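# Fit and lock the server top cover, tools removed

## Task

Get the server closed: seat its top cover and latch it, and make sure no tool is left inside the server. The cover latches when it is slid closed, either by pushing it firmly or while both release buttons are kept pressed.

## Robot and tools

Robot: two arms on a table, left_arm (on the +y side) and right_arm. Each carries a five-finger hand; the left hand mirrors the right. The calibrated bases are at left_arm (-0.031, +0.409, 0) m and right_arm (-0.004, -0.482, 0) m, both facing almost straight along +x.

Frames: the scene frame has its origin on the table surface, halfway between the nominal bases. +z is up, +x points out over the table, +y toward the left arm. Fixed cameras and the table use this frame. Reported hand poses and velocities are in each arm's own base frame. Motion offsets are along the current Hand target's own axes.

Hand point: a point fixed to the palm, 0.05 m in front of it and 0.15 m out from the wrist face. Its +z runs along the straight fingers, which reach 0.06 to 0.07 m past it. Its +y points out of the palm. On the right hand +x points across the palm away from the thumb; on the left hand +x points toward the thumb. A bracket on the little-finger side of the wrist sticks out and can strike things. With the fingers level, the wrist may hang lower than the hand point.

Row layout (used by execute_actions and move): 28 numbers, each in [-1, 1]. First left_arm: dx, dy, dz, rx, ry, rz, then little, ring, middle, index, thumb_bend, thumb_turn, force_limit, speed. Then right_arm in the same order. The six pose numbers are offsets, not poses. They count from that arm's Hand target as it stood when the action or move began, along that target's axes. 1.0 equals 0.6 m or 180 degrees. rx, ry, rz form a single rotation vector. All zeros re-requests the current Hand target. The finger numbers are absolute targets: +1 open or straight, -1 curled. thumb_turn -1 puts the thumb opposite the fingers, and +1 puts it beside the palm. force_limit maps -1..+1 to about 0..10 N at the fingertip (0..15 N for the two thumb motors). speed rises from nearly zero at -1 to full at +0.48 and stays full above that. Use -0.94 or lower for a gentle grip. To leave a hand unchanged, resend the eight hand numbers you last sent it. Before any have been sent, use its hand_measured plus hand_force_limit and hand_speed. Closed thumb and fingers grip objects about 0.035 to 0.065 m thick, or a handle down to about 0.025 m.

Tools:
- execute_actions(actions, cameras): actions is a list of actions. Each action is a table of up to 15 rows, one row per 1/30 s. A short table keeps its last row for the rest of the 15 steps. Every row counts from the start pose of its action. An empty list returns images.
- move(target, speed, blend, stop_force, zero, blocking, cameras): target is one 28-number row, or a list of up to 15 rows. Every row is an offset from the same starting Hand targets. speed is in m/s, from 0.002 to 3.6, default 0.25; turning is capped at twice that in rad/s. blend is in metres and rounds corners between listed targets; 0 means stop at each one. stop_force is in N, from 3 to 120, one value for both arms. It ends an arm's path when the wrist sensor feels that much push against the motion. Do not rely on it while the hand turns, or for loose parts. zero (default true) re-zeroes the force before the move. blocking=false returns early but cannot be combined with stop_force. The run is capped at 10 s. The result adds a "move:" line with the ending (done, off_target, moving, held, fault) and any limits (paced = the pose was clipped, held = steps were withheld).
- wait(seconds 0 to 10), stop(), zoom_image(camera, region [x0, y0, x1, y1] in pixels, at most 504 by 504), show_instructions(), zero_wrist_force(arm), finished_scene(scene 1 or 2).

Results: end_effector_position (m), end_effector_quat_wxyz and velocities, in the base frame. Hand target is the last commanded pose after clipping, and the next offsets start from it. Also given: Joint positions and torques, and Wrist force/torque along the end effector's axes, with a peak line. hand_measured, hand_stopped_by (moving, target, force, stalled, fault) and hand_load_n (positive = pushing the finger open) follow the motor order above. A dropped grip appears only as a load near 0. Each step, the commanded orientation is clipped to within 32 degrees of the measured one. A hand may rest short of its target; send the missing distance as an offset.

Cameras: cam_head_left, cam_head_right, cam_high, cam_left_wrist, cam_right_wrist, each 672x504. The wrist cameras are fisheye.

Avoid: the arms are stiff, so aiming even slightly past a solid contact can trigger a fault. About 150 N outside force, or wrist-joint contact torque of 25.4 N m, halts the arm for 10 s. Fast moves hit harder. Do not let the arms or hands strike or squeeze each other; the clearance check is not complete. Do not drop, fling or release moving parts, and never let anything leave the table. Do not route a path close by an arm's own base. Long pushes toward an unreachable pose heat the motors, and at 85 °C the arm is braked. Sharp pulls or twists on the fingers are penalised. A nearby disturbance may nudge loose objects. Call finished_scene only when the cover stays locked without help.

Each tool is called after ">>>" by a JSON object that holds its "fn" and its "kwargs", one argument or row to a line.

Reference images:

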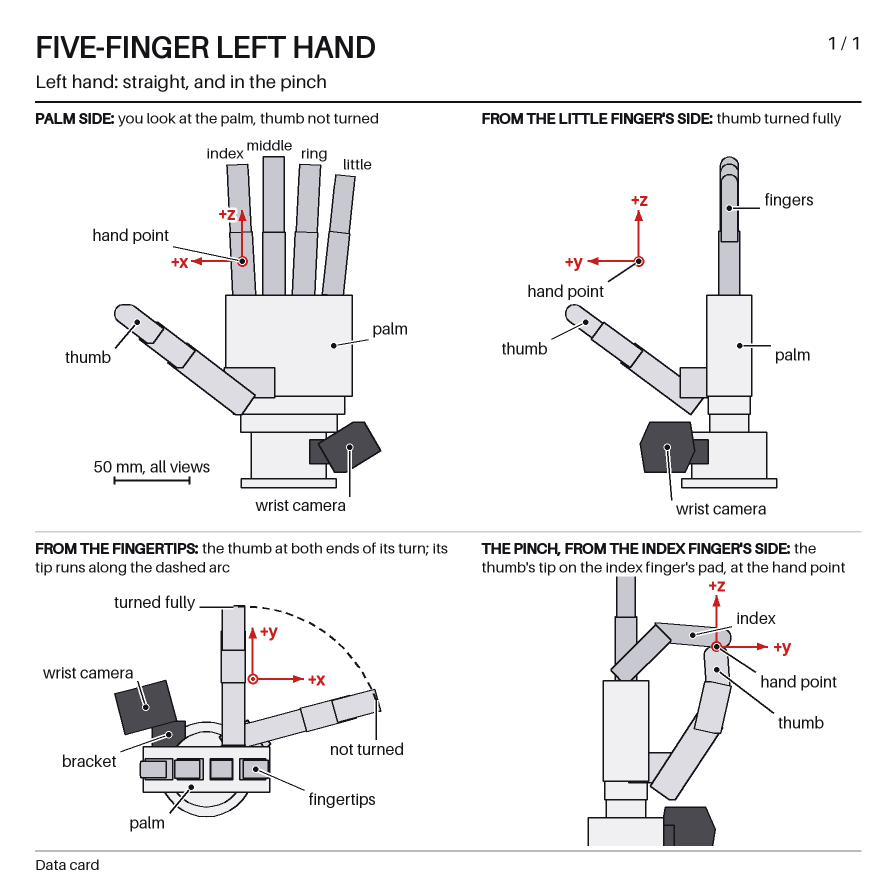

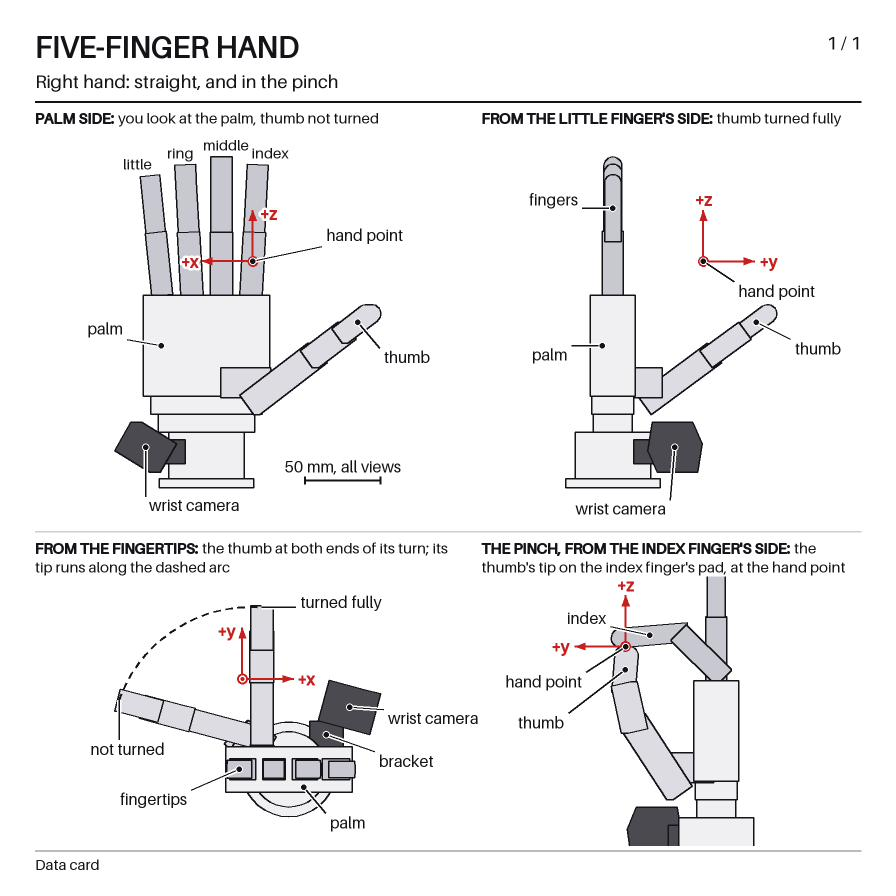

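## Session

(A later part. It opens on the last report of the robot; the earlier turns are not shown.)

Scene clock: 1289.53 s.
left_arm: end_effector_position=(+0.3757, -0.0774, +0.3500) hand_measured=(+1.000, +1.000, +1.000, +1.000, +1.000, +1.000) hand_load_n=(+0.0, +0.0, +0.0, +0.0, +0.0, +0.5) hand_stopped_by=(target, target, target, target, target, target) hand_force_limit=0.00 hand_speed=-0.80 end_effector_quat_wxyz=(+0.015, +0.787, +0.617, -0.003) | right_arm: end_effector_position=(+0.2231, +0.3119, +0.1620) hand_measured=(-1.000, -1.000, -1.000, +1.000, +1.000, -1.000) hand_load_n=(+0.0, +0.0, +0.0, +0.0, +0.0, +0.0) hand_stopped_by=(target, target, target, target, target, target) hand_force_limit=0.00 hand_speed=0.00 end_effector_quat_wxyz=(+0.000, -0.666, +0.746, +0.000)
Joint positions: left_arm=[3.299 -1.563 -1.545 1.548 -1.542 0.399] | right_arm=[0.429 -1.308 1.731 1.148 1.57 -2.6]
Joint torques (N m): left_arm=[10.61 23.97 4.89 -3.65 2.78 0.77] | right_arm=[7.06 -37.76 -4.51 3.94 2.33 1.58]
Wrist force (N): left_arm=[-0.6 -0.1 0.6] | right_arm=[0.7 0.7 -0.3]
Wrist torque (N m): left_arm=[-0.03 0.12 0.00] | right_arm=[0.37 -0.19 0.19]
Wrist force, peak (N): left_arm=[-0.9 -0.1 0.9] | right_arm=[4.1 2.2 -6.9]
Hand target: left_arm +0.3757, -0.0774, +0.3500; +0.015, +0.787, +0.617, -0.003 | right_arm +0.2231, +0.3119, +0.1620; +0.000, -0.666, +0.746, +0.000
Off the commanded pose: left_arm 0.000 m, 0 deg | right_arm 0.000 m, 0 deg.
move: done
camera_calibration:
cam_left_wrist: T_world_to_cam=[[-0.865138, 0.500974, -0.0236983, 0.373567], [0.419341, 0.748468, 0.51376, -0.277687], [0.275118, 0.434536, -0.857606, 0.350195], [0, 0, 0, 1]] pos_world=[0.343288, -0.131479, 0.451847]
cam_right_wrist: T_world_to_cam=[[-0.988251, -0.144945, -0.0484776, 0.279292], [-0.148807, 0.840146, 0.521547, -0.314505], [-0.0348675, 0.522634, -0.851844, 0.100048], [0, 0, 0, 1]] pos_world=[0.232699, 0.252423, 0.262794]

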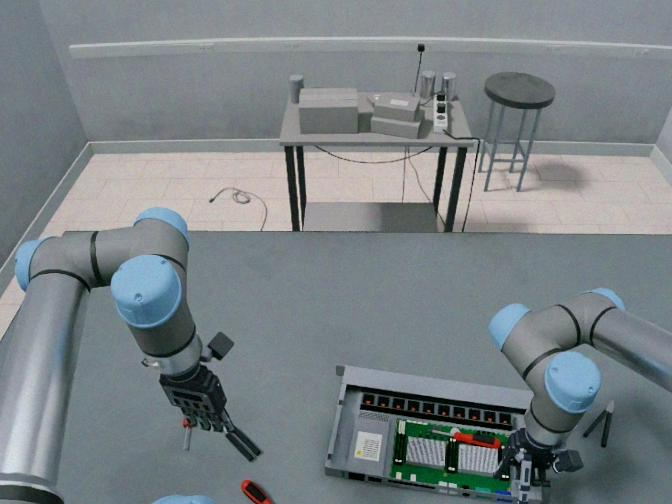

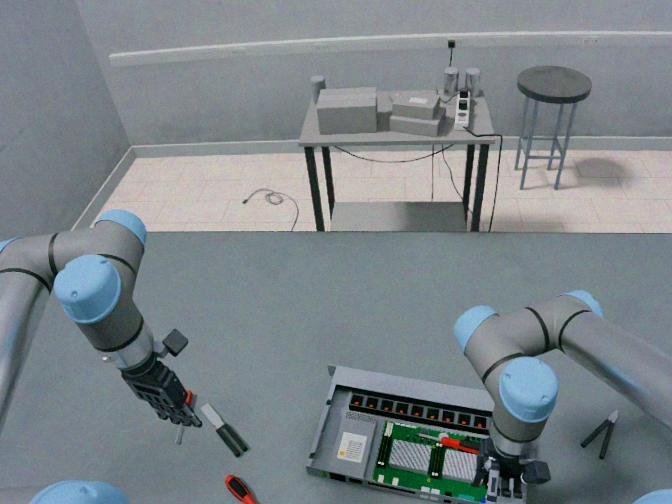

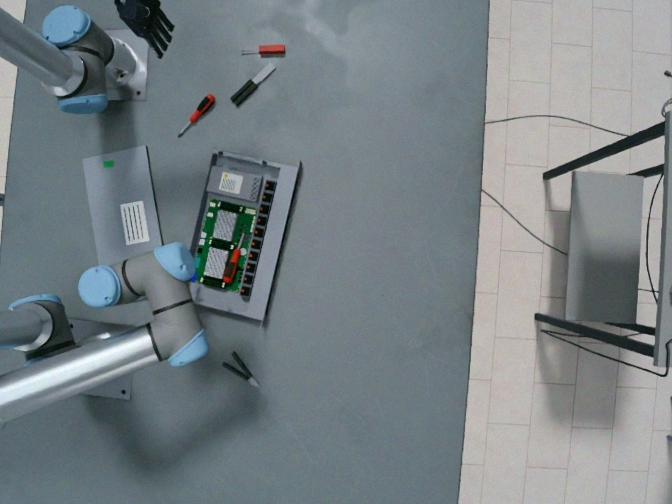

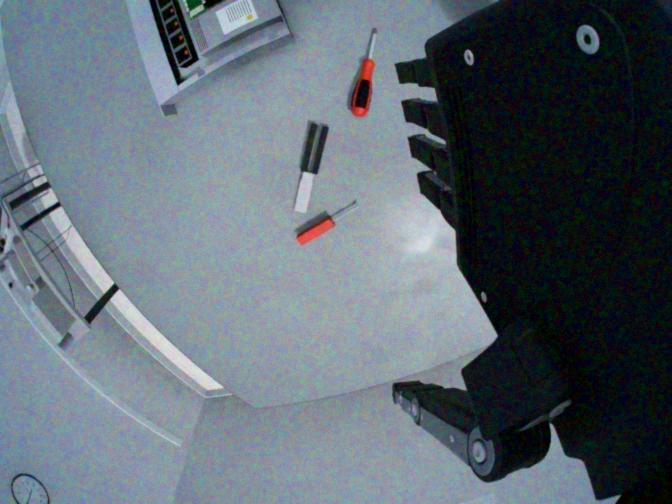

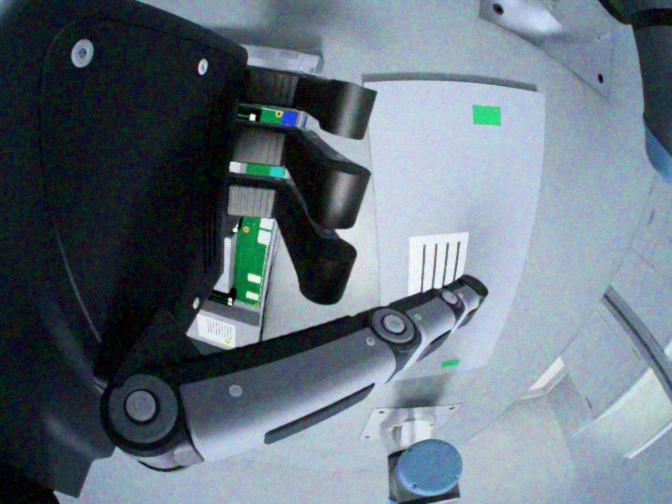

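>>> {"fn": "move", "kwargs": {
  "target": [0,0,0,0,0,0,1,1,1,1,1,1,0,-0.8,-0.030,-0.2753,0.07,0.3051,0.0189,0.0363,-1,-1,0.3,0.3,0.3,-1,0,0],
  "speed": 0.2,
  "cameras": ["cam_right_wrist"]
}}

>>> {"fn": "zoom_image", "kwargs": {
  "camera": "cam_right_wrist",
  "region": [300, 60, 550, 310]
}}

Scene clock: 1343.30 s.
left_arm: end_effector_position=(+0.3757, -0.0774, +0.3500) hand_measured=(+1.000, +1.000, +1.000, +1.000, +1.000, +1.000) hand_load_n=(+0.0, +0.0, +0.0, +0.0, +0.0, +0.0) hand_stopped_by=(target, target, target, target, target, target) hand_force_limit=0.00 hand_speed=-0.80 end_effector_quat_wxyz=(+0.015, +0.787, +0.617, -0.003) | right_arm: end_effector_position=(+0.3892, +0.3113, +0.1200) hand_measured=(-1.000, -1.000, +0.300, +0.300, +0.300, -1.000) hand_load_n=(+0.0, +0.0, +0.0, +0.0, +0.0, +0.0) hand_stopped_by=(target, target, target, target, target, target) hand_force_limit=0.00 hand_speed=0.00 end_effector_quat_wxyz=(+0.286, -0.549, +0.697, -0.362)
Joint positions: left_arm=[3.299 -1.563 -1.545 1.548 -1.542 0.399] | right_arm=[0.626 -1.341 1.864 0.3 2.242 -2.551]
Joint torques (N m): left_arm=[10.63 23.66 5.12 -3.67 2.73 0.82] | right_arm=[8 -14.67 -5.54 -0.52 3.06 -1.4]
Wrist force (N): left_arm=[-0.5 0.0 0.7] | right_arm=[1.8 -0.1 0.6]
Wrist torque (N m): left_arm=[-0.02 0.10 0.02] | right_arm=[0.35 -0.31 0.37]
Wrist force, peak (N): left_arm=[-1.1 0.0 0.6] | right_arm=[2.1 0.0 0.4]
Hand target: left_arm +0.3757, -0.0774, +0.3500; +0.015, +0.787, +0.617, -0.003 | right_arm +0.3892, +0.3113, +0.1200; +0.286, -0.549, +0.697, -0.362
Off the commanded pose: left_arm 0.000 m, 0 deg | right_arm 0.000 m, 0 deg.
move: done
camera_calibration:
cam_right_wrist: T_world_to_cam=[[-0.559799, -0.127095, -0.818824, 0.361441], [-0.358643, 0.927978, 0.101154, -0.162634], [0.746994, 0.350292, -0.565063, -0.214589], [0, 0, 0, 1]] pos_world=[0.304303, 0.272027, 0.191151]
Images, in order (width x height): cam_right_wrist 672x504.

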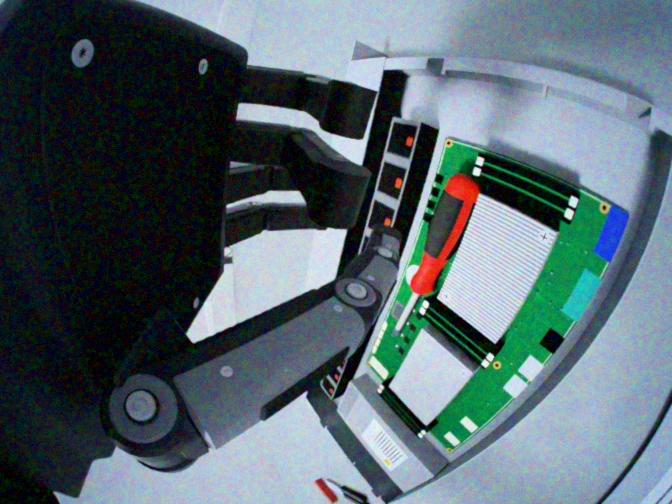

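Scaled by 2.016 from the camera's 672x504 image, which has a finer 960x720 frame.

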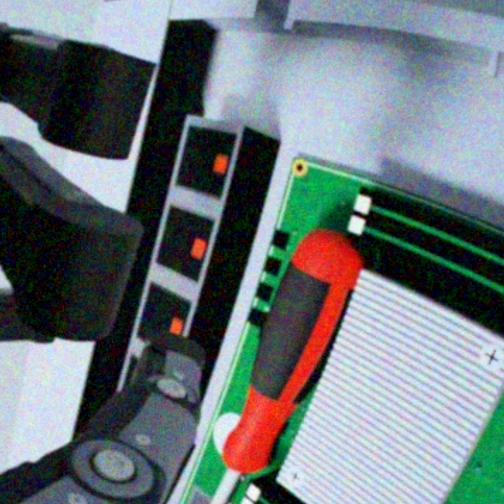

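>>> {"fn": "move", "kwargs": {
  "target": [0,0,0,0,0,0,1,1,1,1,1,1,0,-0.8,-0.0037,0.0837,0.0548,0,0,0,-1,-1,0.2,0.2,0.1,-1,0,0],
  "speed": 0.12
}}

>>> {"fn": "move", "kwargs": {
  "target": [0,0,0,0,0,0,1,1,1,1,1,1,0,-0.8,0,0.0328,0.0230,0,0,0,-1,-1,0.2,0.2,0.1,-1,0,0],
  "speed": 0.04,
  "stop_force": 5,
  "cameras": ["cam_right_wrist"]
}}

>>> {"fn": "zoom_image", "kwargs": {
  "camera": "cam_right_wrist",
  "region": [300, 60, 550, 310]
}}

Scene clock: 1400.07 s.
left_arm: end_effector_position=(+0.3757, -0.0774, +0.3500) hand_measured=(+1.000, +1.000, +1.000, +1.000, +1.000, +1.000) hand_load_n=(+0.0, +0.0, +0.0, +0.0, +0.0, +0.0) hand_stopped_by=(target, target, target, target, target, target) hand_force_limit=0.00 hand_speed=-0.80 end_effector_quat_wxyz=(+0.015, +0.787, +0.617, -0.003) | right_arm: end_effector_position=(+0.3879, +0.3140, +0.0600) hand_measured=(-1.000, -1.000, +0.200, +0.200, +0.100, -1.000) hand_load_n=(+0.0, +0.0, +0.0, +0.0, +0.0, +0.0) hand_stopped_by=(target, target, target, target, target, target) hand_force_limit=0.00 hand_speed=0.00 end_effector_quat_wxyz=(+0.286, -0.549, +0.697, -0.362)
Joint positions: left_arm=[3.299 -1.563 -1.545 1.548 -1.542 0.399] | right_arm=[0.634 -1.253 1.93 0.15 2.247 -2.544]
Joint torques (N m): left_arm=[9.45 23.92 5 -3.62 2.84 0.58] | right_arm=[6.48 -16.91 -2.43 -0.47 2.9 -0.32]
Wrist force (N): left_arm=[-0.6 0.0 0.3] | right_arm=[1.6 -0.1 0.4]
Wrist torque (N m): left_arm=[0.00 0.10 0.01] | right_arm=[0.33 -0.26 0.25]
Wrist force, peak (N): left_arm=[-0.9 -0.3 0.8] | right_arm=[2.1 -0.3 0.5]
Hand target: left_arm +0.3757, -0.0774, +0.3500; +0.015, +0.787, +0.617, -0.003 | right_arm +0.3879, +0.3140, +0.0600; +0.286, -0.549, +0.697, -0.362
Off the commanded pose: left_arm 0.000 m, 0 deg | right_arm 0.000 m, 0 deg.
move: done

Scene clock: 1401.57 s.
left_arm: end_effector_position=(+0.3757, -0.0774, +0.3500) hand_measured=(+1.000, +1.000, +1.000, +1.000, +1.000, +1.000) hand_load_n=(+0.5, +0.0, -0.5, +0.0, +0.0, +0.0) hand_stopped_by=(target, target, target, target, target, target) hand_force_limit=0.00 hand_speed=-0.80 end_effector_quat_wxyz=(+0.015, +0.787, +0.617, -0.003) | right_arm: end_effector_position=(+0.3879, +0.3140, +0.0359) hand_measured=(-1.000, -1.000, +0.200, +0.200, +0.100, -1.000) hand_load_n=(+0.0, +0.0, +0.0, +0.0, +0.5, +0.0) hand_stopped_by=(target, target, target, target, target, target) hand_force_limit=0.00 hand_speed=0.00 end_effector_quat_wxyz=(+0.286, -0.549, +0.697, -0.362)
Joint positions: left_arm=[3.299 -1.563 -1.545 1.548 -1.542 0.399] | right_arm=[0.634 -1.213 1.953 0.087 2.247 -2.544]
Joint torques (N m): left_arm=[9.79 23.95 5.43 -3.6 2.89 0.67] | right_arm=[3.44 -17.46 -2.8 -0.38 1.9 -1.33]
Wrist force (N): left_arm=[-0.7 0.1 0.7] | right_arm=[1.8 0.0 0.0]
Wrist torque (N m): left_arm=[-0.01 0.14 0.00] | right_arm=[0.38 -0.28 0.31]
Wrist force, peak (N): left_arm=[-0.9 -0.4 0.5] | right_arm=[1.9 0.0 0.2]
Hand target: left_arm +0.3757, -0.0774, +0.3500; +0.015, +0.787, +0.617, -0.003 | right_arm +0.3879, +0.3140, +0.0359; +0.286, -0.549, +0.697, -0.362
Off the commanded pose: left_arm 0.000 m, 0 deg | right_arm 0.000 m, 0 deg.
move: done
camera_calibration:
cam_right_wrist: T_world_to_cam=[[-0.559676, -0.1271, -0.818907, 0.292153], [-0.358656, 0.92798, 0.101093, -0.156996], [0.74708, 0.350285, -0.564953, -0.262086], [0, 0, 0, 1]] pos_world=[0.303003, 0.274627, 0.107051]
Images, in order (width x height): cam_right_wrist 672x504.

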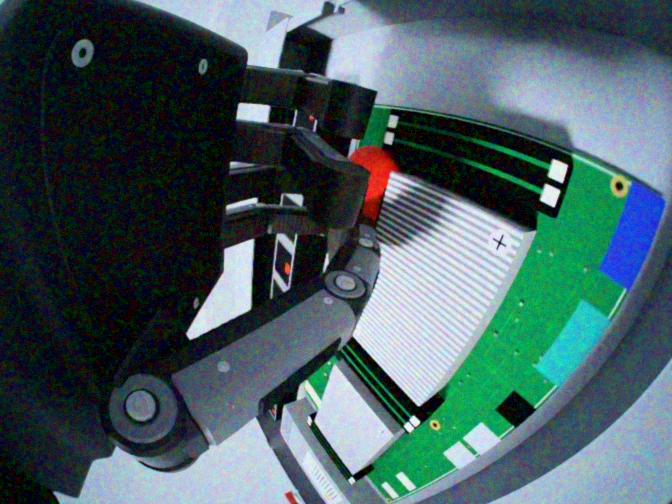

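Scaled by 2.016 from the camera's 672x504 image, which has a finer 960x720 frame.

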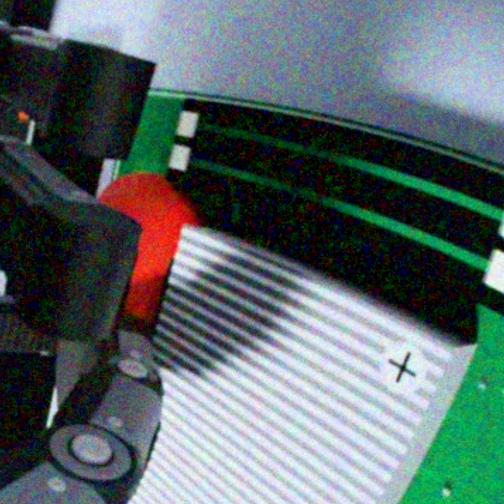

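>>> {"fn": "move", "kwargs": {
  "target": [0,0,0,0,0,0,1,1,1,1,1,1,0,-0.8,0,0.0041,0.0029,0,0,0,-1,-1,0.2,0.2,0.1,-1,0,0],
  "speed": 0.04,
  "stop_force": 5
}}

>>> {"fn": "execute_actions", "kwargs": {
  "actions": [
    [[0,0,0,0,0,0,1,1,1,1,1,1,0,-0.8,0,0,0,0,0,0,-1,-1,-0.15,-0.15,0.1,-1,-0.4,-0.9]],
    [[0,0,0,0,0,0,1,1,1,1,1,1,0,-0.8,0,0,0,0,0,0,-1,-1,-0.15,-0.15,0.1,-1,-0.4,-0.9]],
    [[0,0,0,0,0,0,1,1,1,1,1,1,0,-0.8,0,0,0,0,0,0,-1,-1,-0.15,-0.15,-0.5,-1,-0.4,-0.9]],
    [[0,0,0,0,0,0,1,1,1,1,1,1,0,-0.8,0,0,0,0,0,0,-1,-1,-0.15,-0.15,-0.5,-1,-0.4,-0.9]]
  ],
  "cameras": ["cam_right_wrist"]
}}

>>> {"fn": "zoom_image", "kwargs": {
  "camera": "cam_right_wrist",
  "region": [300, 60, 550, 310]
}}

Scene clock: 1416.70 s.
left_arm: end_effector_position=(+0.3757, -0.0774, +0.3500) hand_measured=(+1.000, +1.000, +1.000, +1.000, +1.000, +1.000) hand_load_n=(+0.0, +0.0, +0.0, +0.0, +0.0, +0.0) hand_stopped_by=(target, target, target, target, target, target) hand_force_limit=0.00 hand_speed=-0.80 end_effector_quat_wxyz=(+0.015, +0.787, +0.617, -0.003) | right_arm: end_effector_position=(+0.3879, +0.3140, +0.0329) hand_measured=(-1.000, -1.000, +0.200, +0.200, +0.100, -1.000) hand_load_n=(+0.0, +0.0, +0.0, +0.0, -4.0, -0.5) hand_stopped_by=(target, target, target, target, target, target) hand_force_limit=0.00 hand_speed=0.00 end_effector_quat_wxyz=(+0.286, -0.549, +0.697, -0.362)
Joint positions: left_arm=[3.299 -1.563 -1.545 1.548 -1.542 0.399] | right_arm=[0.634 -1.208 1.955 0.08 2.247 -2.544]
Joint torques (N m): left_arm=[9.64 23.37 4.53 -3.69 2.79 0.59] | right_arm=[-3.07 -18.09 -2.62 0.43 -1.18 -1.19]
Wrist force (N): left_arm=[-0.6 -0.1 0.3] | right_arm=[1.4 -4.0 -2.6]
Wrist torque (N m): left_arm=[-0.01 0.12 0.01] | right_arm=[0.27 -0.20 0.23]
Wrist force, peak (N): left_arm=[-1.1 0.2 0.6] | right_arm=[1.7 -4.5 -2.6]
Hand target: left_arm +0.3757, -0.0774, +0.3500; +0.015, +0.787, +0.617, -0.003 | right_arm +0.3879, +0.3140, +0.0330; +0.286, -0.549, +0.697, -0.362
Off the commanded pose: left_arm 0.000 m, 0 deg | right_arm 0.000 m, 0 deg.
move: contact (right_arm)

Scene clock: 1418.90 s.
left_arm: end_effector_position=(+0.3757, -0.0774, +0.3500) hand_measured=(+1.000, +1.000, +1.000, +1.000, +1.000, +1.000) hand_load_n=(+0.0, +0.0, +0.0, +0.0, +0.0, +0.0) hand_stopped_by=(target, target, target, target, target, target) hand_force_limit=0.00 hand_speed=-0.80 end_effector_quat_wxyz=(+0.015, +0.787, +0.617, -0.003) | right_arm: end_effector_position=(+0.3879, +0.3140, +0.0329) hand_measured=(-1.000, -1.000, +0.156, +0.128, +0.064, -1.000) hand_load_n=(+0.0, +0.0, +5.5, +6.0, +4.5, -1.0) hand_stopped_by=(target, target, force, force, force, target) hand_force_limit=-0.40 hand_speed=-0.90 end_effector_quat_wxyz=(+0.286, -0.549, +0.697, -0.362)
Joint positions: left_arm=[3.299 -1.563 -1.545 1.548 -1.542 0.399] | right_arm=[0.634 -1.208 1.955 0.08 2.247 -2.544]
Joint torques (N m): left_arm=[9.74 22.64 5.53 -3.65 2.73 0.61] | right_arm=[-2.55 -28.16 -10.53 2.99 -1.12 -1.31]
Wrist force (N): left_arm=[-0.7 -0.2 0.5] | right_arm=[0.3 0.5 0.7]
Wrist torque (N m): left_arm=[-0.04 0.14 0.01] | right_arm=[0.38 -0.27 0.31]
Wrist force, peak (N): left_arm=[-0.7 0.0 1.0] | right_arm=[0.4 -5.4 -0.8]
Hand target: left_arm +0.3757, -0.0774, +0.3500; +0.015, +0.787, +0.617, -0.003 | right_arm +0.3879, +0.3140, +0.0330; +0.286, -0.549, +0.697, -0.362
Off the commanded pose: left_arm 0.000 m, 0 deg | right_arm 0.000 m, 0 deg.
Step readings (end_effector_position of left_arm | right_arm):
0: (+0.3757, -0.0774, +0.3500) | (+0.3879, +0.3140, +0.0329)
1: (+0.3757, -0.0774, +0.3500) | (+0.3879, +0.3140, +0.0329)
2: (+0.3757, -0.0774, +0.3500) | (+0.3879, +0.3140, +0.0329)
4: (+0.3757, -0.0774, +0.3500) | (+0.3879, +0.3140, +0.0329)
8: (+0.3757, -0.0774, +0.3500) | (+0.3879, +0.3140, +0.0329)
15: (+0.3757, -0.0774, +0.3500) | (+0.3879, +0.3140, +0.0329)
16: (+0.3757, -0.0774, +0.3500) | (+0.3879, +0.3140, +0.0329)
17: (+0.3757, -0.0774, +0.3500) | (+0.3879, +0.3140, +0.0329)
19: (+0.3757, -0.0774, +0.3500) | (+0.3879, +0.3140, +0.0329)
23: (+0.3757, -0.0774, +0.3500) | (+0.3879, +0.3140, +0.0329)
30: (+0.3757, -0.0774, +0.3500) | (+0.3879, +0.3140, +0.0329)
31: (+0.3757, -0.0774, +0.3500) | (+0.3879, +0.3140, +0.0329)
32: (+0.3757, -0.0774, +0.3500) | (+0.3879, +0.3140, +0.0329)
34: (+0.3757, -0.0774, +0.3500) | (+0.3879, +0.3140, +0.0329)
38: (+0.3757, -0.0774, +0.3500) | (+0.3879, +0.3140, +0.0329)
45: (+0.3757, -0.0774, +0.3500) | (+0.3879, +0.3140, +0.0329)
46: (+0.3757, -0.0774, +0.3500) | (+0.3879, +0.3140, +0.0329)
47: (+0.3757, -0.0774, +0.3500) | (+0.3879, +0.3140, +0.0329)
49: (+0.3757, -0.0774, +0.3500) | (+0.3879, +0.3140, +0.0329)
53: (+0.3757, -0.0774, +0.3500) | (+0.3879, +0.3140, +0.0329)
60: (+0.3757, -0.0774, +0.3500) | (+0.3879, +0.3140, +0.0329)
camera_calibration:
cam_right_wrist: T_world_to_cam=[[-0.559676, -0.1271, -0.818907, 0.289753], [-0.358656, 0.92798, 0.101093, -0.156657], [0.74708, 0.350285, -0.564953, -0.263856], [0, 0, 0, 1]] pos_world=[0.303103, 0.274627, 0.104051]
Images, in order (width x height): cam_right_wrist 672x504.

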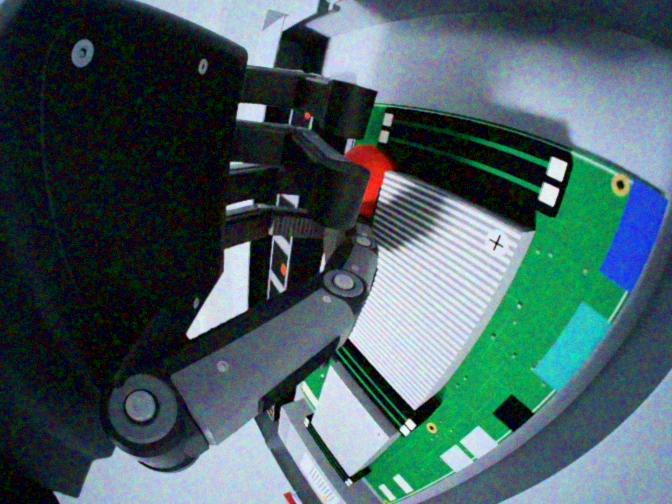

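Scaled by 2.016 from the camera's 672x504 image, which has a finer 960x720 frame.

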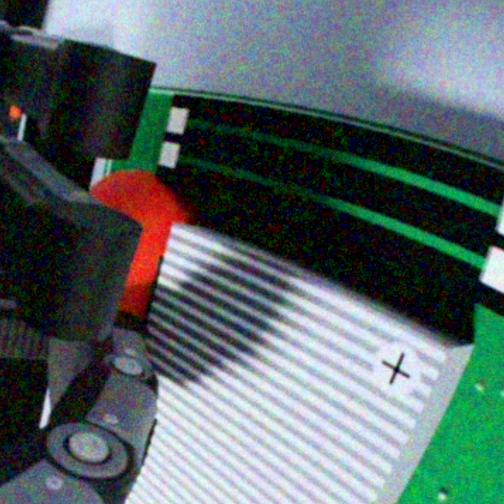

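>>> {"fn": "move", "kwargs": {
  "target": [0,0,0,0,0,0,1,1,1,1,1,1,0,-0.8,0,-0.0205,-0.0144,0,0,0,-1,-1,-0.15,-0.15,-0.5,-1,-0.4,-0.9],
  "speed": 0.04,
  "cameras": ["cam_right_wrist"]
}}

>>> {"fn": "zoom_image", "kwargs": {
  "camera": "cam_right_wrist",
  "region": [300, 60, 550, 310]
}}

Scene clock: 1429.87 s.
left_arm: end_effector_position=(+0.3757, -0.0774, +0.3500) hand_measured=(+1.000, +1.000, +1.000, +1.000, +1.000, +1.000) hand_load_n=(+0.0, +0.0, +0.0, +0.0, +0.0, +0.0) hand_stopped_by=(target, target, target, target, target, target) hand_force_limit=0.00 hand_speed=-0.80 end_effector_quat_wxyz=(+0.015, +0.787, +0.617, -0.003) | right_arm: end_effector_position=(+0.3879, +0.3140, +0.0479) hand_measured=(-1.000, -1.000, +0.156, +0.128, +0.064, -1.000) hand_load_n=(+0.0, +0.5, +5.5, +5.5, +4.5, -1.5) hand_stopped_by=(target, target, force, force, force, target) hand_force_limit=-0.40 hand_speed=-0.90 end_effector_quat_wxyz=(+0.286, -0.549, +0.697, -0.362)
Joint positions: left_arm=[3.299 -1.563 -1.545 1.548 -1.542 0.399] | right_arm=[0.634 -1.233 1.942 0.118 2.247 -2.544]
Joint torques (N m): left_arm=[8.93 23.05 5.09 -3.5 2.83 0.56] | right_arm=[1.62 -39.55 -21.81 2.43 -1.07 0.2]
Wrist force (N): left_arm=[-0.5 0.0 0.5] | right_arm=[1.6 0.5 0.4]
Wrist torque (N m): left_arm=[-0.01 0.10 0.00] | right_arm=[0.38 -0.23 0.28]
Wrist force, peak (N): left_arm=[-0.7 0.1 1.1] | right_arm=[-0.4 1.4 1.6]
Hand target: left_arm +0.3757, -0.0774, +0.3500; +0.015, +0.787, +0.617, -0.003 | right_arm +0.3879, +0.3140, +0.0480; +0.286, -0.549, +0.697, -0.362
Off the commanded pose: left_arm 0.000 m, 0 deg | right_arm 0.000 m, 0 deg.
move: done
camera_calibration:
cam_right_wrist: T_world_to_cam=[[-0.559738, -0.127128, -0.81886, 0.302001], [-0.358648, 0.927983, 0.101088, -0.158212], [0.747037, 0.350266, -0.565021, -0.25528], [0, 0, 0, 1]] pos_world=[0.303003, 0.274627, 0.119051]
Images, in order (width x height): cam_right_wrist 672x504.

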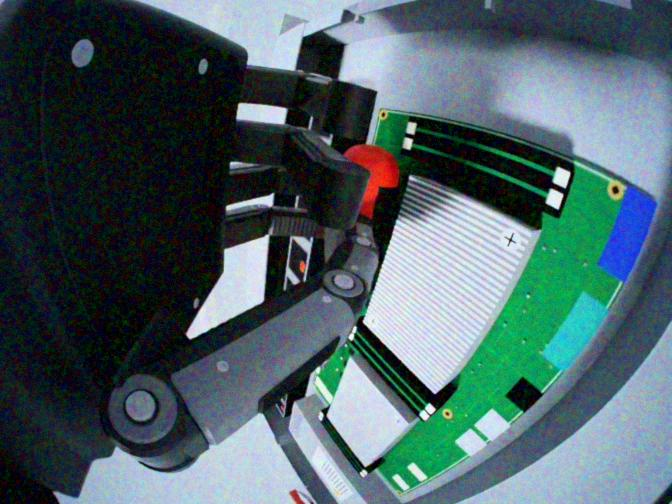

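Scaled by 2.016 from the camera's 672x504 image, which has a finer 960x720 frame.

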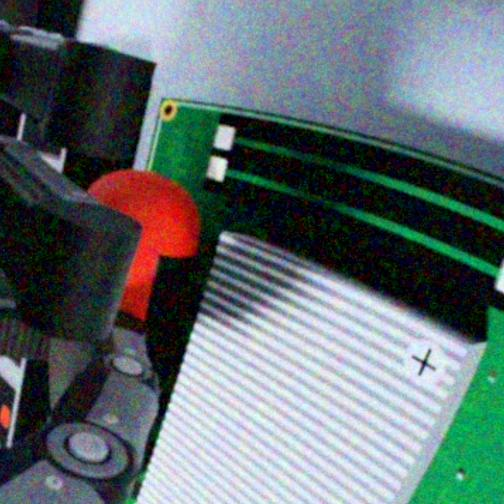

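>>> {"fn": "move", "kwargs": {
  "target": [
    [0,0,0,0,0,0,1,1,1,1,1,1,0,-0.8,0,-0.1365,-0.0957,0,0,0,-1,-1,-0.2,-0.2,-0.6,-1,0.3,-0.9],
    [0,0,0,0,0,0,1,1,1,1,1,1,0,-0.8,-0.0317,-0.4173,0.3050,0,0,0,-1,-1,-0.2,-0.2,-0.6,-1,0.3,-0.9],
    [0,0,0,0,0,0,1,1,1,1,1,1,0,-0.8,-0.0317,-0.2835,0.3988,0,0,0,-1,-1,-0.2,-0.2,-0.6,-1,0.3,-0.9]
  ],
  "speed": [0.1,0.2,0.12],
  "cameras": ["cam_right_wrist","cam_high"]
}}

Scene clock: 1455.43 s.
left_arm: end_effector_position=(+0.3757, -0.0774, +0.3500) hand_measured=(+1.000, +1.000, +1.000, +1.000, +1.000, +1.000) hand_load_n=(+0.0, +0.0, +0.0, +0.0, +0.0, +0.0) hand_stopped_by=(target, target, target, target, target, target) hand_force_limit=0.00 hand_speed=-0.80 end_effector_quat_wxyz=(+0.015, +0.787, +0.617, -0.003) | right_arm: end_effector_position=(+0.6778, +0.2638, +0.0501) hand_measured=(-1.000, -1.000, +0.150, +0.120, -0.002, -1.000) hand_load_n=(+0.0, +0.0, +16.0, +13.0, +9.5, -1.5) hand_stopped_by=(target, target, force, force, force, target) hand_force_limit=0.30 hand_speed=-0.90 end_effector_quat_wxyz=(+0.286, -0.549, +0.697, -0.362)
Joint positions: left_arm=[3.299 -1.563 -1.545 1.548 -1.542 0.399] | right_arm=[0.262 -0.888 1.341 0.221 1.973 -2.839]
Joint torques (N m): left_arm=[9.46 22.65 5.01 -3.51 2.73 0.31] | right_arm=[4.46 -34.24 -7.27 -1.17 -0.16 -1.19]
Wrist force (N): left_arm=[-0.7 -0.2 0.5] | right_arm=[1.8 1.0 0.8]
Wrist torque (N m): left_arm=[-0.04 0.14 0.01] | right_arm=[0.39 -0.30 0.43]
Wrist force, peak (N): left_arm=[-1.0 -0.3 0.6] | right_arm=[2.1 -0.3 2.1]
Hand target: left_arm +0.3757, -0.0774, +0.3500; +0.015, +0.787, +0.617, -0.003 | right_arm +0.6778, +0.2638, +0.0500; +0.286, -0.549, +0.697, -0.362
Off the commanded pose: left_arm 0.000 m, 0 deg | right_arm 0.000 m, 0 deg.
move: done
camera_calibration:
cam_right_wrist: T_world_to_cam=[[-0.559705, -0.127051, -0.818894, 0.459669], [-0.358555, 0.928019, 0.101087, -0.00803349], [0.747107, 0.350197, -0.564972, -0.453087], [0, 0, 0, 1]] pos_world=[0.592903, 0.224527, 0.121251]
Images, in order (width x height): cam_high 672x504, cam_right_wrist 672x504.

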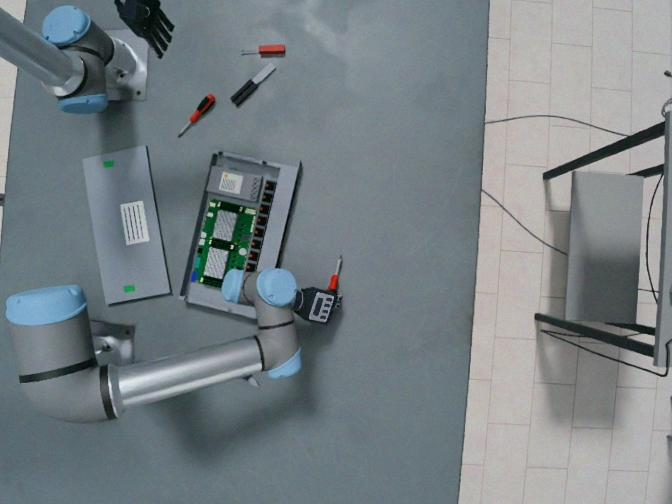

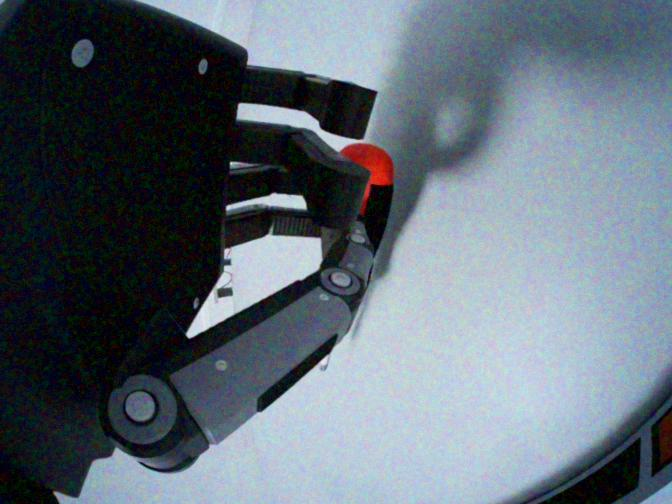

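>>> {"fn": "move", "kwargs": {
  "target": [0,0,0,0,0,0,1,1,1,1,1,1,0,-0.8,0,0.0437,0.0306,0,0,0,-1,-1,-0.2,-0.2,-0.6,-1,0.3,-0.9],
  "speed": 0.03,
  "stop_force": 3,
  "cameras": ["cam_right_wrist"]
}}

Scene clock: 1474.33 s.
left_arm: end_effector_position=(+0.3757, -0.0774, +0.3500) hand_measured=(+1.000, +1.000, +1.000, +1.000, +1.000, +1.000) hand_load_n=(+0.0, +0.0, +0.0, +0.0, +0.0, +0.0) hand_stopped_by=(target, target, target, target, target, target) hand_force_limit=0.00 hand_speed=-0.80 end_effector_quat_wxyz=(+0.015, +0.787, +0.617, -0.003) | right_arm: end_effector_position=(+0.6778, +0.2639, +0.0254) hand_measured=(-1.000, -1.000, +0.150, +0.120, -0.002, -1.000) hand_load_n=(+0.0, +0.0, +16.0, +13.0, +10.0, -2.0) hand_stopped_by=(target, target, force, force, force, target) hand_force_limit=0.30 hand_speed=-0.90 end_effector_quat_wxyz=(+0.286, -0.549, +0.697, -0.362)
Joint positions: left_arm=[3.299 -1.563 -1.545 1.548 -1.542 0.399] | right_arm=[0.262 -0.861 1.363 0.171 1.973 -2.839]
Joint torques (N m): left_arm=[8.77 22.06 4.99 -3.48 2.78 0.45] | right_arm=[4.63 -54.05 -24.68 1.65 0.07 0.43]
Wrist force (N): left_arm=[-0.6 0.3 0.9] | right_arm=[1.4 -1.3 -0.3]
Wrist torque (N m): left_arm=[0.02 0.14 -0.01] | right_arm=[0.39 -0.31 0.40]
Wrist force, peak (N): left_arm=[-1.0 -0.1 0.7] | right_arm=[3.3 -20.8 -19.0]
Hand target: left_arm +0.3757, -0.0774, +0.3500; +0.015, +0.787, +0.617, -0.003 | right_arm +0.6778, +0.2639, +0.0254; +0.286, -0.549, +0.697, -0.362 (not the last commanded pose)
Off the commanded pose: left_arm 0.000 m, 0 deg | right_arm 0.007 m, 0 deg.
move: contact (right_arm)
camera_calibration:
cam_right_wrist: T_world_to_cam=[[-0.55977, -0.127143, -0.818836, 0.439496], [-0.358744, 0.927938, 0.10116, -0.0054131], [0.746967, 0.350379, -0.565044, -0.466993], [0, 0, 0, 1]] pos_world=[0.592903, 0.224527, 0.0965511]
Images, in order (width x height): cam_right_wrist 672x504.

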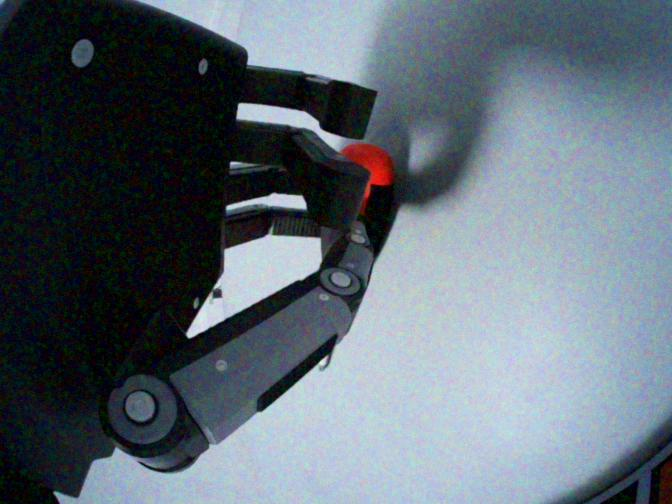

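>>> {"fn": "execute_actions", "kwargs": {
  "actions": [
    [[0,0,0,0,0,0,1,1,1,1,1,1,0,-0.8,0,0,0,0,0,0,-1,-1,0.18,0.15,0.05,-1,0,-0.9]],
    [[0,0,0,0,0,0,1,1,1,1,1,1,0,-0.8,0,0,0,0,0,0,-1,-1,0.4,0.4,0.4,-1,0,-0.6]],
    [[0,0,0,0,0,0,1,1,1,1,1,1,0,-0.8,0,0,0,0,0,0,-1,-1,0.4,0.4,0.4,-1,0,-0.6]]
  ]
}}

>>> {"fn": "move", "kwargs": {
  "target": [0,0,0,0,0,0,1,1,1,1,1,1,0,-0.8,0,-0.205,-0.144,0,0,0,-1,-1,0.4,0.4,0.4,-1,0,-0.6],
  "speed": 0.12,
  "cameras": ["all"]
}}

Scene clock: 1487.97 s.
left_arm: end_effector_position=(+0.3757, -0.0774, +0.3500) hand_measured=(+1.000, +1.000, +1.000, +1.000, +1.000, +1.000) hand_load_n=(+0.0, +0.0, +0.0, +0.0, +0.0, +0.0) hand_stopped_by=(target, target, target, target, target, target) hand_force_limit=0.00 hand_speed=-0.80 end_effector_quat_wxyz=(+0.015, +0.787, +0.617, -0.003) | right_arm: end_effector_position=(+0.6778, +0.2639, +0.0254) hand_measured=(-1.000, -1.000, +0.400, +0.400, +0.400, -1.000) hand_load_n=(+0.0, +0.0, +0.0, +0.0, +0.0, +0.0) hand_stopped_by=(target, target, target, target, target, target) hand_force_limit=0.00 hand_speed=-0.60 end_effector_quat_wxyz=(+0.286, -0.549, +0.697, -0.362)
Joint positions: left_arm=[3.299 -1.563 -1.545 1.548 -1.542 0.399] | right_arm=[0.262 -0.861 1.363 0.171 1.973 -2.839]
Joint torques (N m): left_arm=[9.22 21.97 5.19 -3.36 2.84 0.31] | right_arm=[0.27 -53.06 -24.55 -0.83 -0.21 -1.14]
Wrist force (N): left_arm=[-0.5 -0.1 0.4] | right_arm=[1.8 0.5 0.4]
Wrist torque (N m): left_arm=[-0.02 0.10 0.02] | right_arm=[0.38 -0.32 0.43]
Wrist force, peak (N): left_arm=[-1.1 -0.4 0.7] | right_arm=[2.1 -0.7 -2.2]
Hand target: left_arm +0.3757, -0.0774, +0.3500; +0.015, +0.787, +0.617, -0.003 | right_arm +0.6778, +0.2639, +0.0254; +0.286, -0.549, +0.697, -0.362
Off the commanded pose: left_arm 0.000 m, 0 deg | right_arm 0.000 m, 0 deg.
Step readings (end_effector_position of left_arm | right_arm):
0: (+0.3757, -0.0774, +0.3500) | (+0.6778, +0.2639, +0.0254)
1: (+0.3757, -0.0774, +0.3500) | (+0.6778, +0.2639, +0.0254)
2: (+0.3757, -0.0774, +0.3500) | (+0.6778, +0.2639, +0.0254)
4: (+0.3757, -0.0774, +0.3500) | (+0.6778, +0.2639, +0.0254)
8: (+0.3757, -0.0774, +0.3500) | (+0.6778, +0.2639, +0.0254)
15: (+0.3757, -0.0774, +0.3500) | (+0.6778, +0.2639, +0.0254)
16: (+0.3757, -0.0774, +0.3500) | (+0.6778, +0.2639, +0.0254)
17: (+0.3757, -0.0774, +0.3500) | (+0.6778, +0.2639, +0.0254)
19: (+0.3757, -0.0774, +0.3500) | (+0.6778, +0.2639, +0.0254)
23: (+0.3757, -0.0774, +0.3500) | (+0.6778, +0.2639, +0.0254)
30: (+0.3757, -0.0774, +0.3500) | (+0.6778, +0.2639, +0.0254)
31: (+0.3757, -0.0774, +0.3500) | (+0.6778, +0.2639, +0.0254)
32: (+0.3757, -0.0774, +0.3500) | (+0.6778, +0.2639, +0.0254)
34: (+0.3757, -0.0774, +0.3500) | (+0.6778, +0.2639, +0.0254)
38: (+0.3757, -0.0774, +0.3500) | (+0.6778, +0.2639, +0.0254)
45: (+0.3757, -0.0774, +0.3500) | (+0.6778, +0.2639, +0.0254)

Scene clock: 1489.73 s.
left_arm: end_effector_position=(+0.3757, -0.0774, +0.3500) hand_measured=(+1.000, +1.000, +1.000, +1.000, +1.000, +1.000) hand_load_n=(+0.5, +0.0, +0.0, +0.0, +0.0, +0.0) hand_stopped_by=(target, target, target, target, target, target) hand_force_limit=0.00 hand_speed=-0.80 end_effector_quat_wxyz=(+0.015, +0.787, +0.617, -0.003) | right_arm: end_effector_position=(+0.6776, +0.2638, +0.1756) hand_measured=(-1.000, -1.000, +0.400, +0.400, +0.400, -1.000) hand_load_n=(+0.0, +0.0, +0.0, +0.0, +0.0, +0.0) hand_stopped_by=(target, target, target, target, target, target) hand_force_limit=0.00 hand_speed=-0.60 end_effector_quat_wxyz=(+0.286, -0.549, +0.697, -0.362)
Joint positions: left_arm=[3.299 -1.563 -1.545 1.548 -1.542 0.399] | right_arm=[0.262 -0.986 1.166 0.493 1.973 -2.839]
Joint torques (N m): left_arm=[8.56 22.12 4.89 -3.37 2.78 0.24] | right_arm=[2.69 -53.35 -27.42 1.94 2.37 1.51]
Wrist force (N): left_arm=[-0.6 0.0 0.4] | right_arm=[1.9 0.2 0.1]
Wrist torque (N m): left_arm=[0.00 0.11 0.01] | right_arm=[0.40 -0.31 0.43]
Wrist force, peak (N): left_arm=[-1.0 0.0 0.7] | right_arm=[1.6 1.3 0.9]
Hand target: left_arm +0.3757, -0.0774, +0.3500; +0.015, +0.787, +0.617, -0.003 | right_arm +0.6776, +0.2638, +0.1757; +0.286, -0.549, +0.697, -0.362
Off the commanded pose: left_arm 0.000 m, 0 deg | right_arm 0.000 m, 0 deg.
move: done
camera_calibration:
cam_left_wrist: T_world_to_cam=[[-0.865138, 0.500974, -0.0236983, 0.373567], [0.419341, 0.748468, 0.51376, -0.277687], [0.275118, 0.434536, -0.857606, 0.350195], [0, 0, 0, 1]] pos_world=[0.343288, -0.131479, 0.451847]
cam_right_wrist: T_world_to_cam=[[-0.559799, -0.127066, -0.818828, 0.562371], [-0.358699, 0.927948, 0.101228, -0.0207249], [0.746968, 0.35038, -0.565043, -0.381975], [0, 0, 0, 1]] pos_world=[0.592703, 0.224526, 0.246751]

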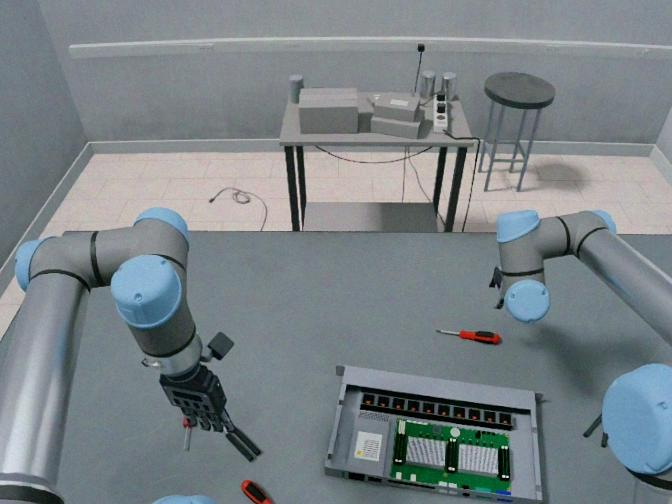

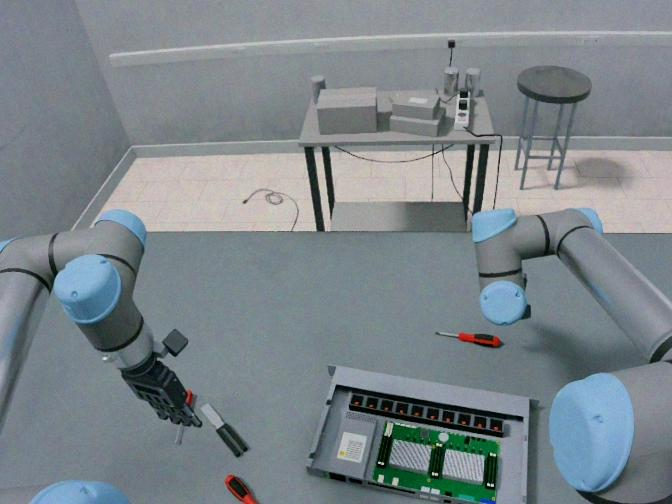

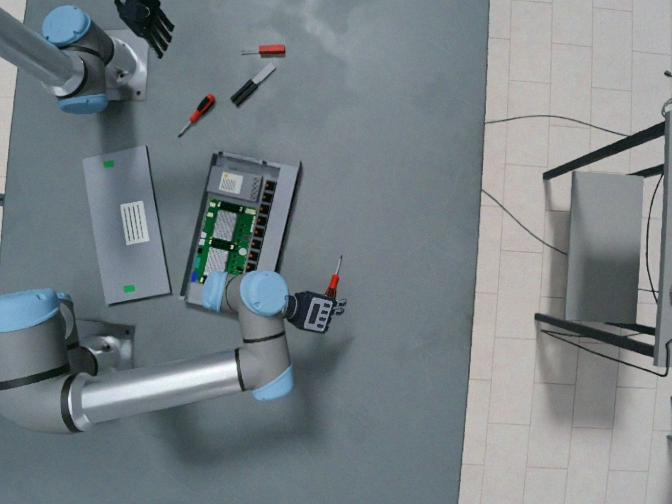

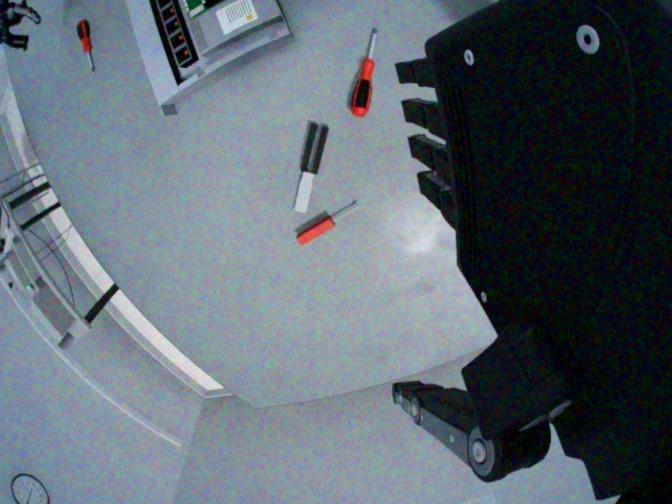

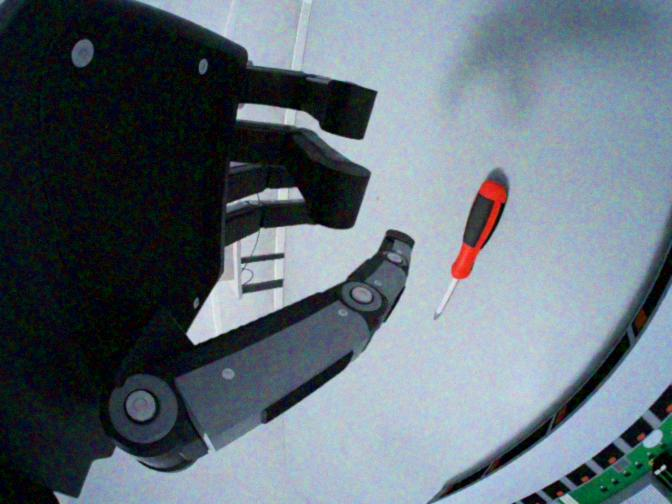

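>>> {"fn": "zoom_image", "kwargs": {
  "camera": "cam_high",
  "region": [175, 135, 315, 235]
}}

>>> {"fn": "zoom_image", "kwargs": {
  "camera": "cam_head_left",
  "region": [310, 350, 450, 490]
}}

>>> {"fn": "zoom_image", "kwargs": {
  "camera": "cam_head_right",
  "region": [420, 370, 560, 504]
}}

Scaled by 3.600.

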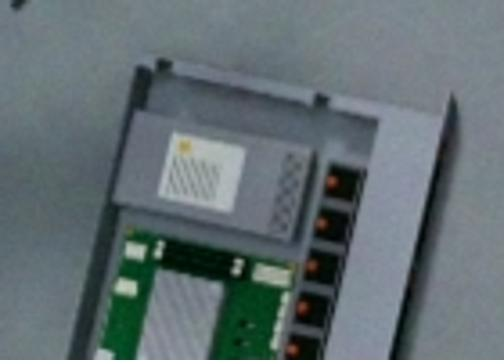

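Scaled by 3.600.

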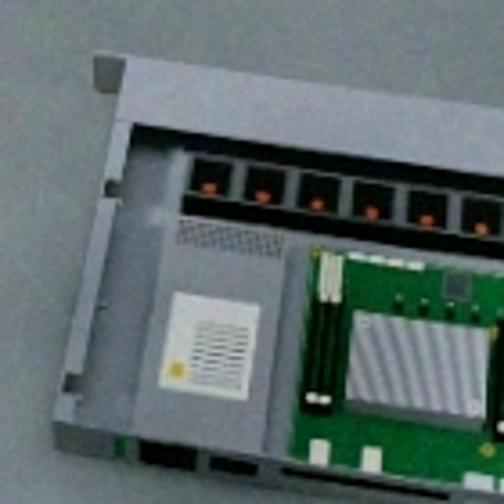

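Scaled by 3.600.

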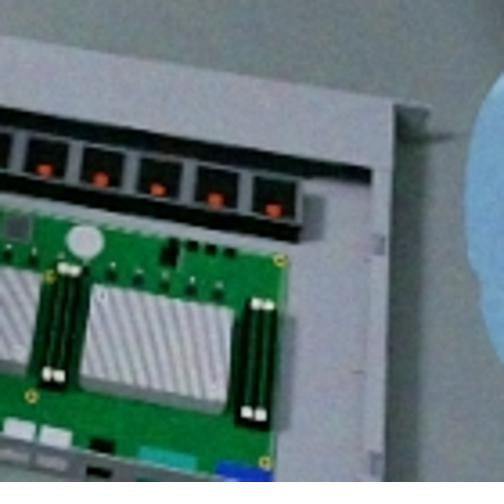

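>>> {"fn": "move", "kwargs": {
  "target": [
    [0,0,0,0,0,0,1,1,1,1,1,1,0,-0.8,0.2112,0.0741,-0.4670,-0.2733,0.1663,0.3189,1,1,0.2,1,1,1,0,-0.2],
    [0,0,0,0,0,0,1,1,1,1,1,1,0,-0.8,0.2696,0.4984,-0.6943,-0.2733,0.1663,0.3189,1,1,0.2,1,1,1,0,-0.2]
  ],
  "speed": 0.3,
  "blend": 0.03,
  "cameras": ["cam_high","cam_right_wrist","cam_head_right"]
}}

Scene clock: 1661.87 s.
left_arm: end_effector_position=(+0.3757, -0.0774, +0.3500) hand_measured=(+1.000, +1.000, +1.000, +1.000, +1.000, +1.000) hand_load_n=(+0.0, +0.0, +0.0, -0.5, +0.0, +0.0) hand_stopped_by=(target, target, target, target, target, target) hand_force_limit=0.00 hand_speed=-0.80 end_effector_quat_wxyz=(+0.015, +0.787, +0.617, -0.003) | right_arm: end_effector_position=(+0.1412, +0.2264, +0.1698) hand_measured=(+1.000, +1.000, +0.200, +1.000, +1.000, +1.000) hand_load_n=(+0.0, +0.0, +0.0, +0.0, +0.0, +0.0) hand_stopped_by=(target, target, target, target, target, target) hand_force_limit=0.00 hand_speed=-0.20 end_effector_quat_wxyz=(+0.000, -0.122, +0.993, +0.000)
Joint positions: left_arm=[3.299 -1.563 -1.545 1.548 -1.542 0.399] | right_arm=[0.195 -1.824 2.227 1.168 1.572 -1.62]
Joint torques (N m): left_arm=[9.14 21.04 5.16 -3.37 2.8 0.24] | right_arm=[7.86 -15.02 -4.92 0.84 2.3 1.33]
Wrist force (N): left_arm=[-0.8 0.2 0.8] | right_arm=[0.9 0.6 0.0]
Wrist torque (N m): left_arm=[0.01 0.15 -0.02] | right_arm=[0.33 -0.19 0.21]
Wrist force, peak (N): left_arm=[-1.0 -0.1 0.8] | right_arm=[2.2 0.8 1.1]
Hand target: left_arm +0.3757, -0.0774, +0.3500; +0.015, +0.787, +0.617, -0.003 | right_arm +0.1412, +0.2264, +0.1698; +0.000, -0.122, +0.993, +0.000
Off the commanded pose: left_arm 0.000 m, 0 deg | right_arm 0.000 m, 0 deg.
move: done
camera_calibration:
cam_right_wrist: T_world_to_cam=[[-0.480711, 0.875489, -0.0493538, -0.116164], [0.735578, 0.433247, 0.52079, -0.291553], [0.477329, 0.214046, -0.852257, 0.14619], [0, 0, 0, 1]] pos_world=[0.088838, 0.196723, 0.270697]
Images, in order (width x height): cam_head_right 672x504, cam_high 672x504, cam_right_wrist 672x504.

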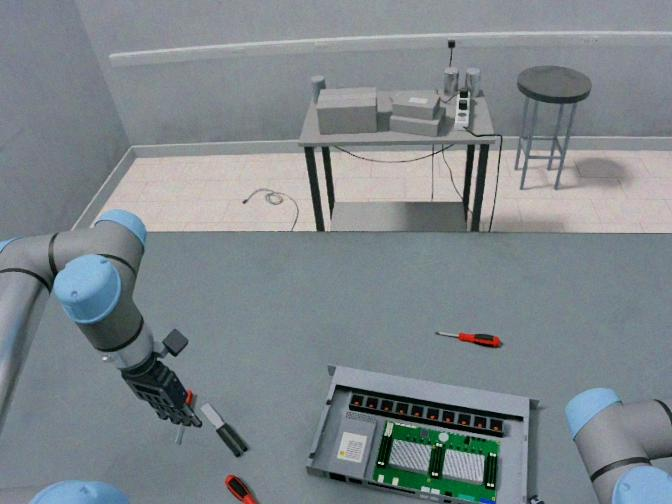

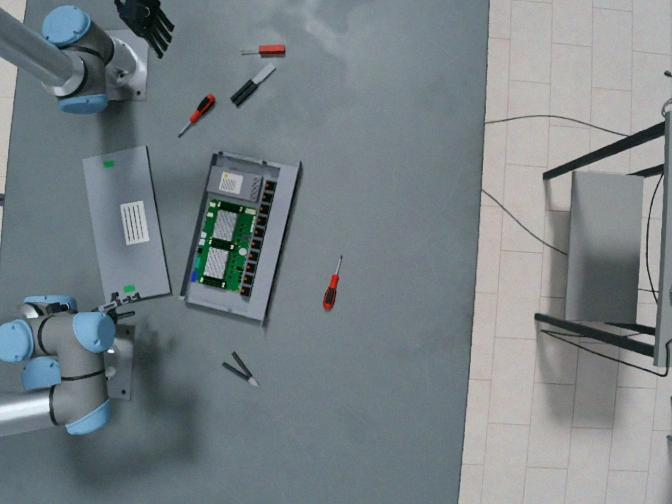

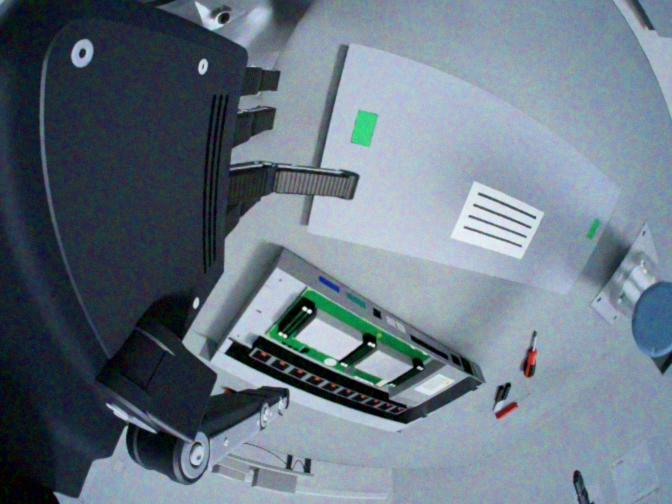

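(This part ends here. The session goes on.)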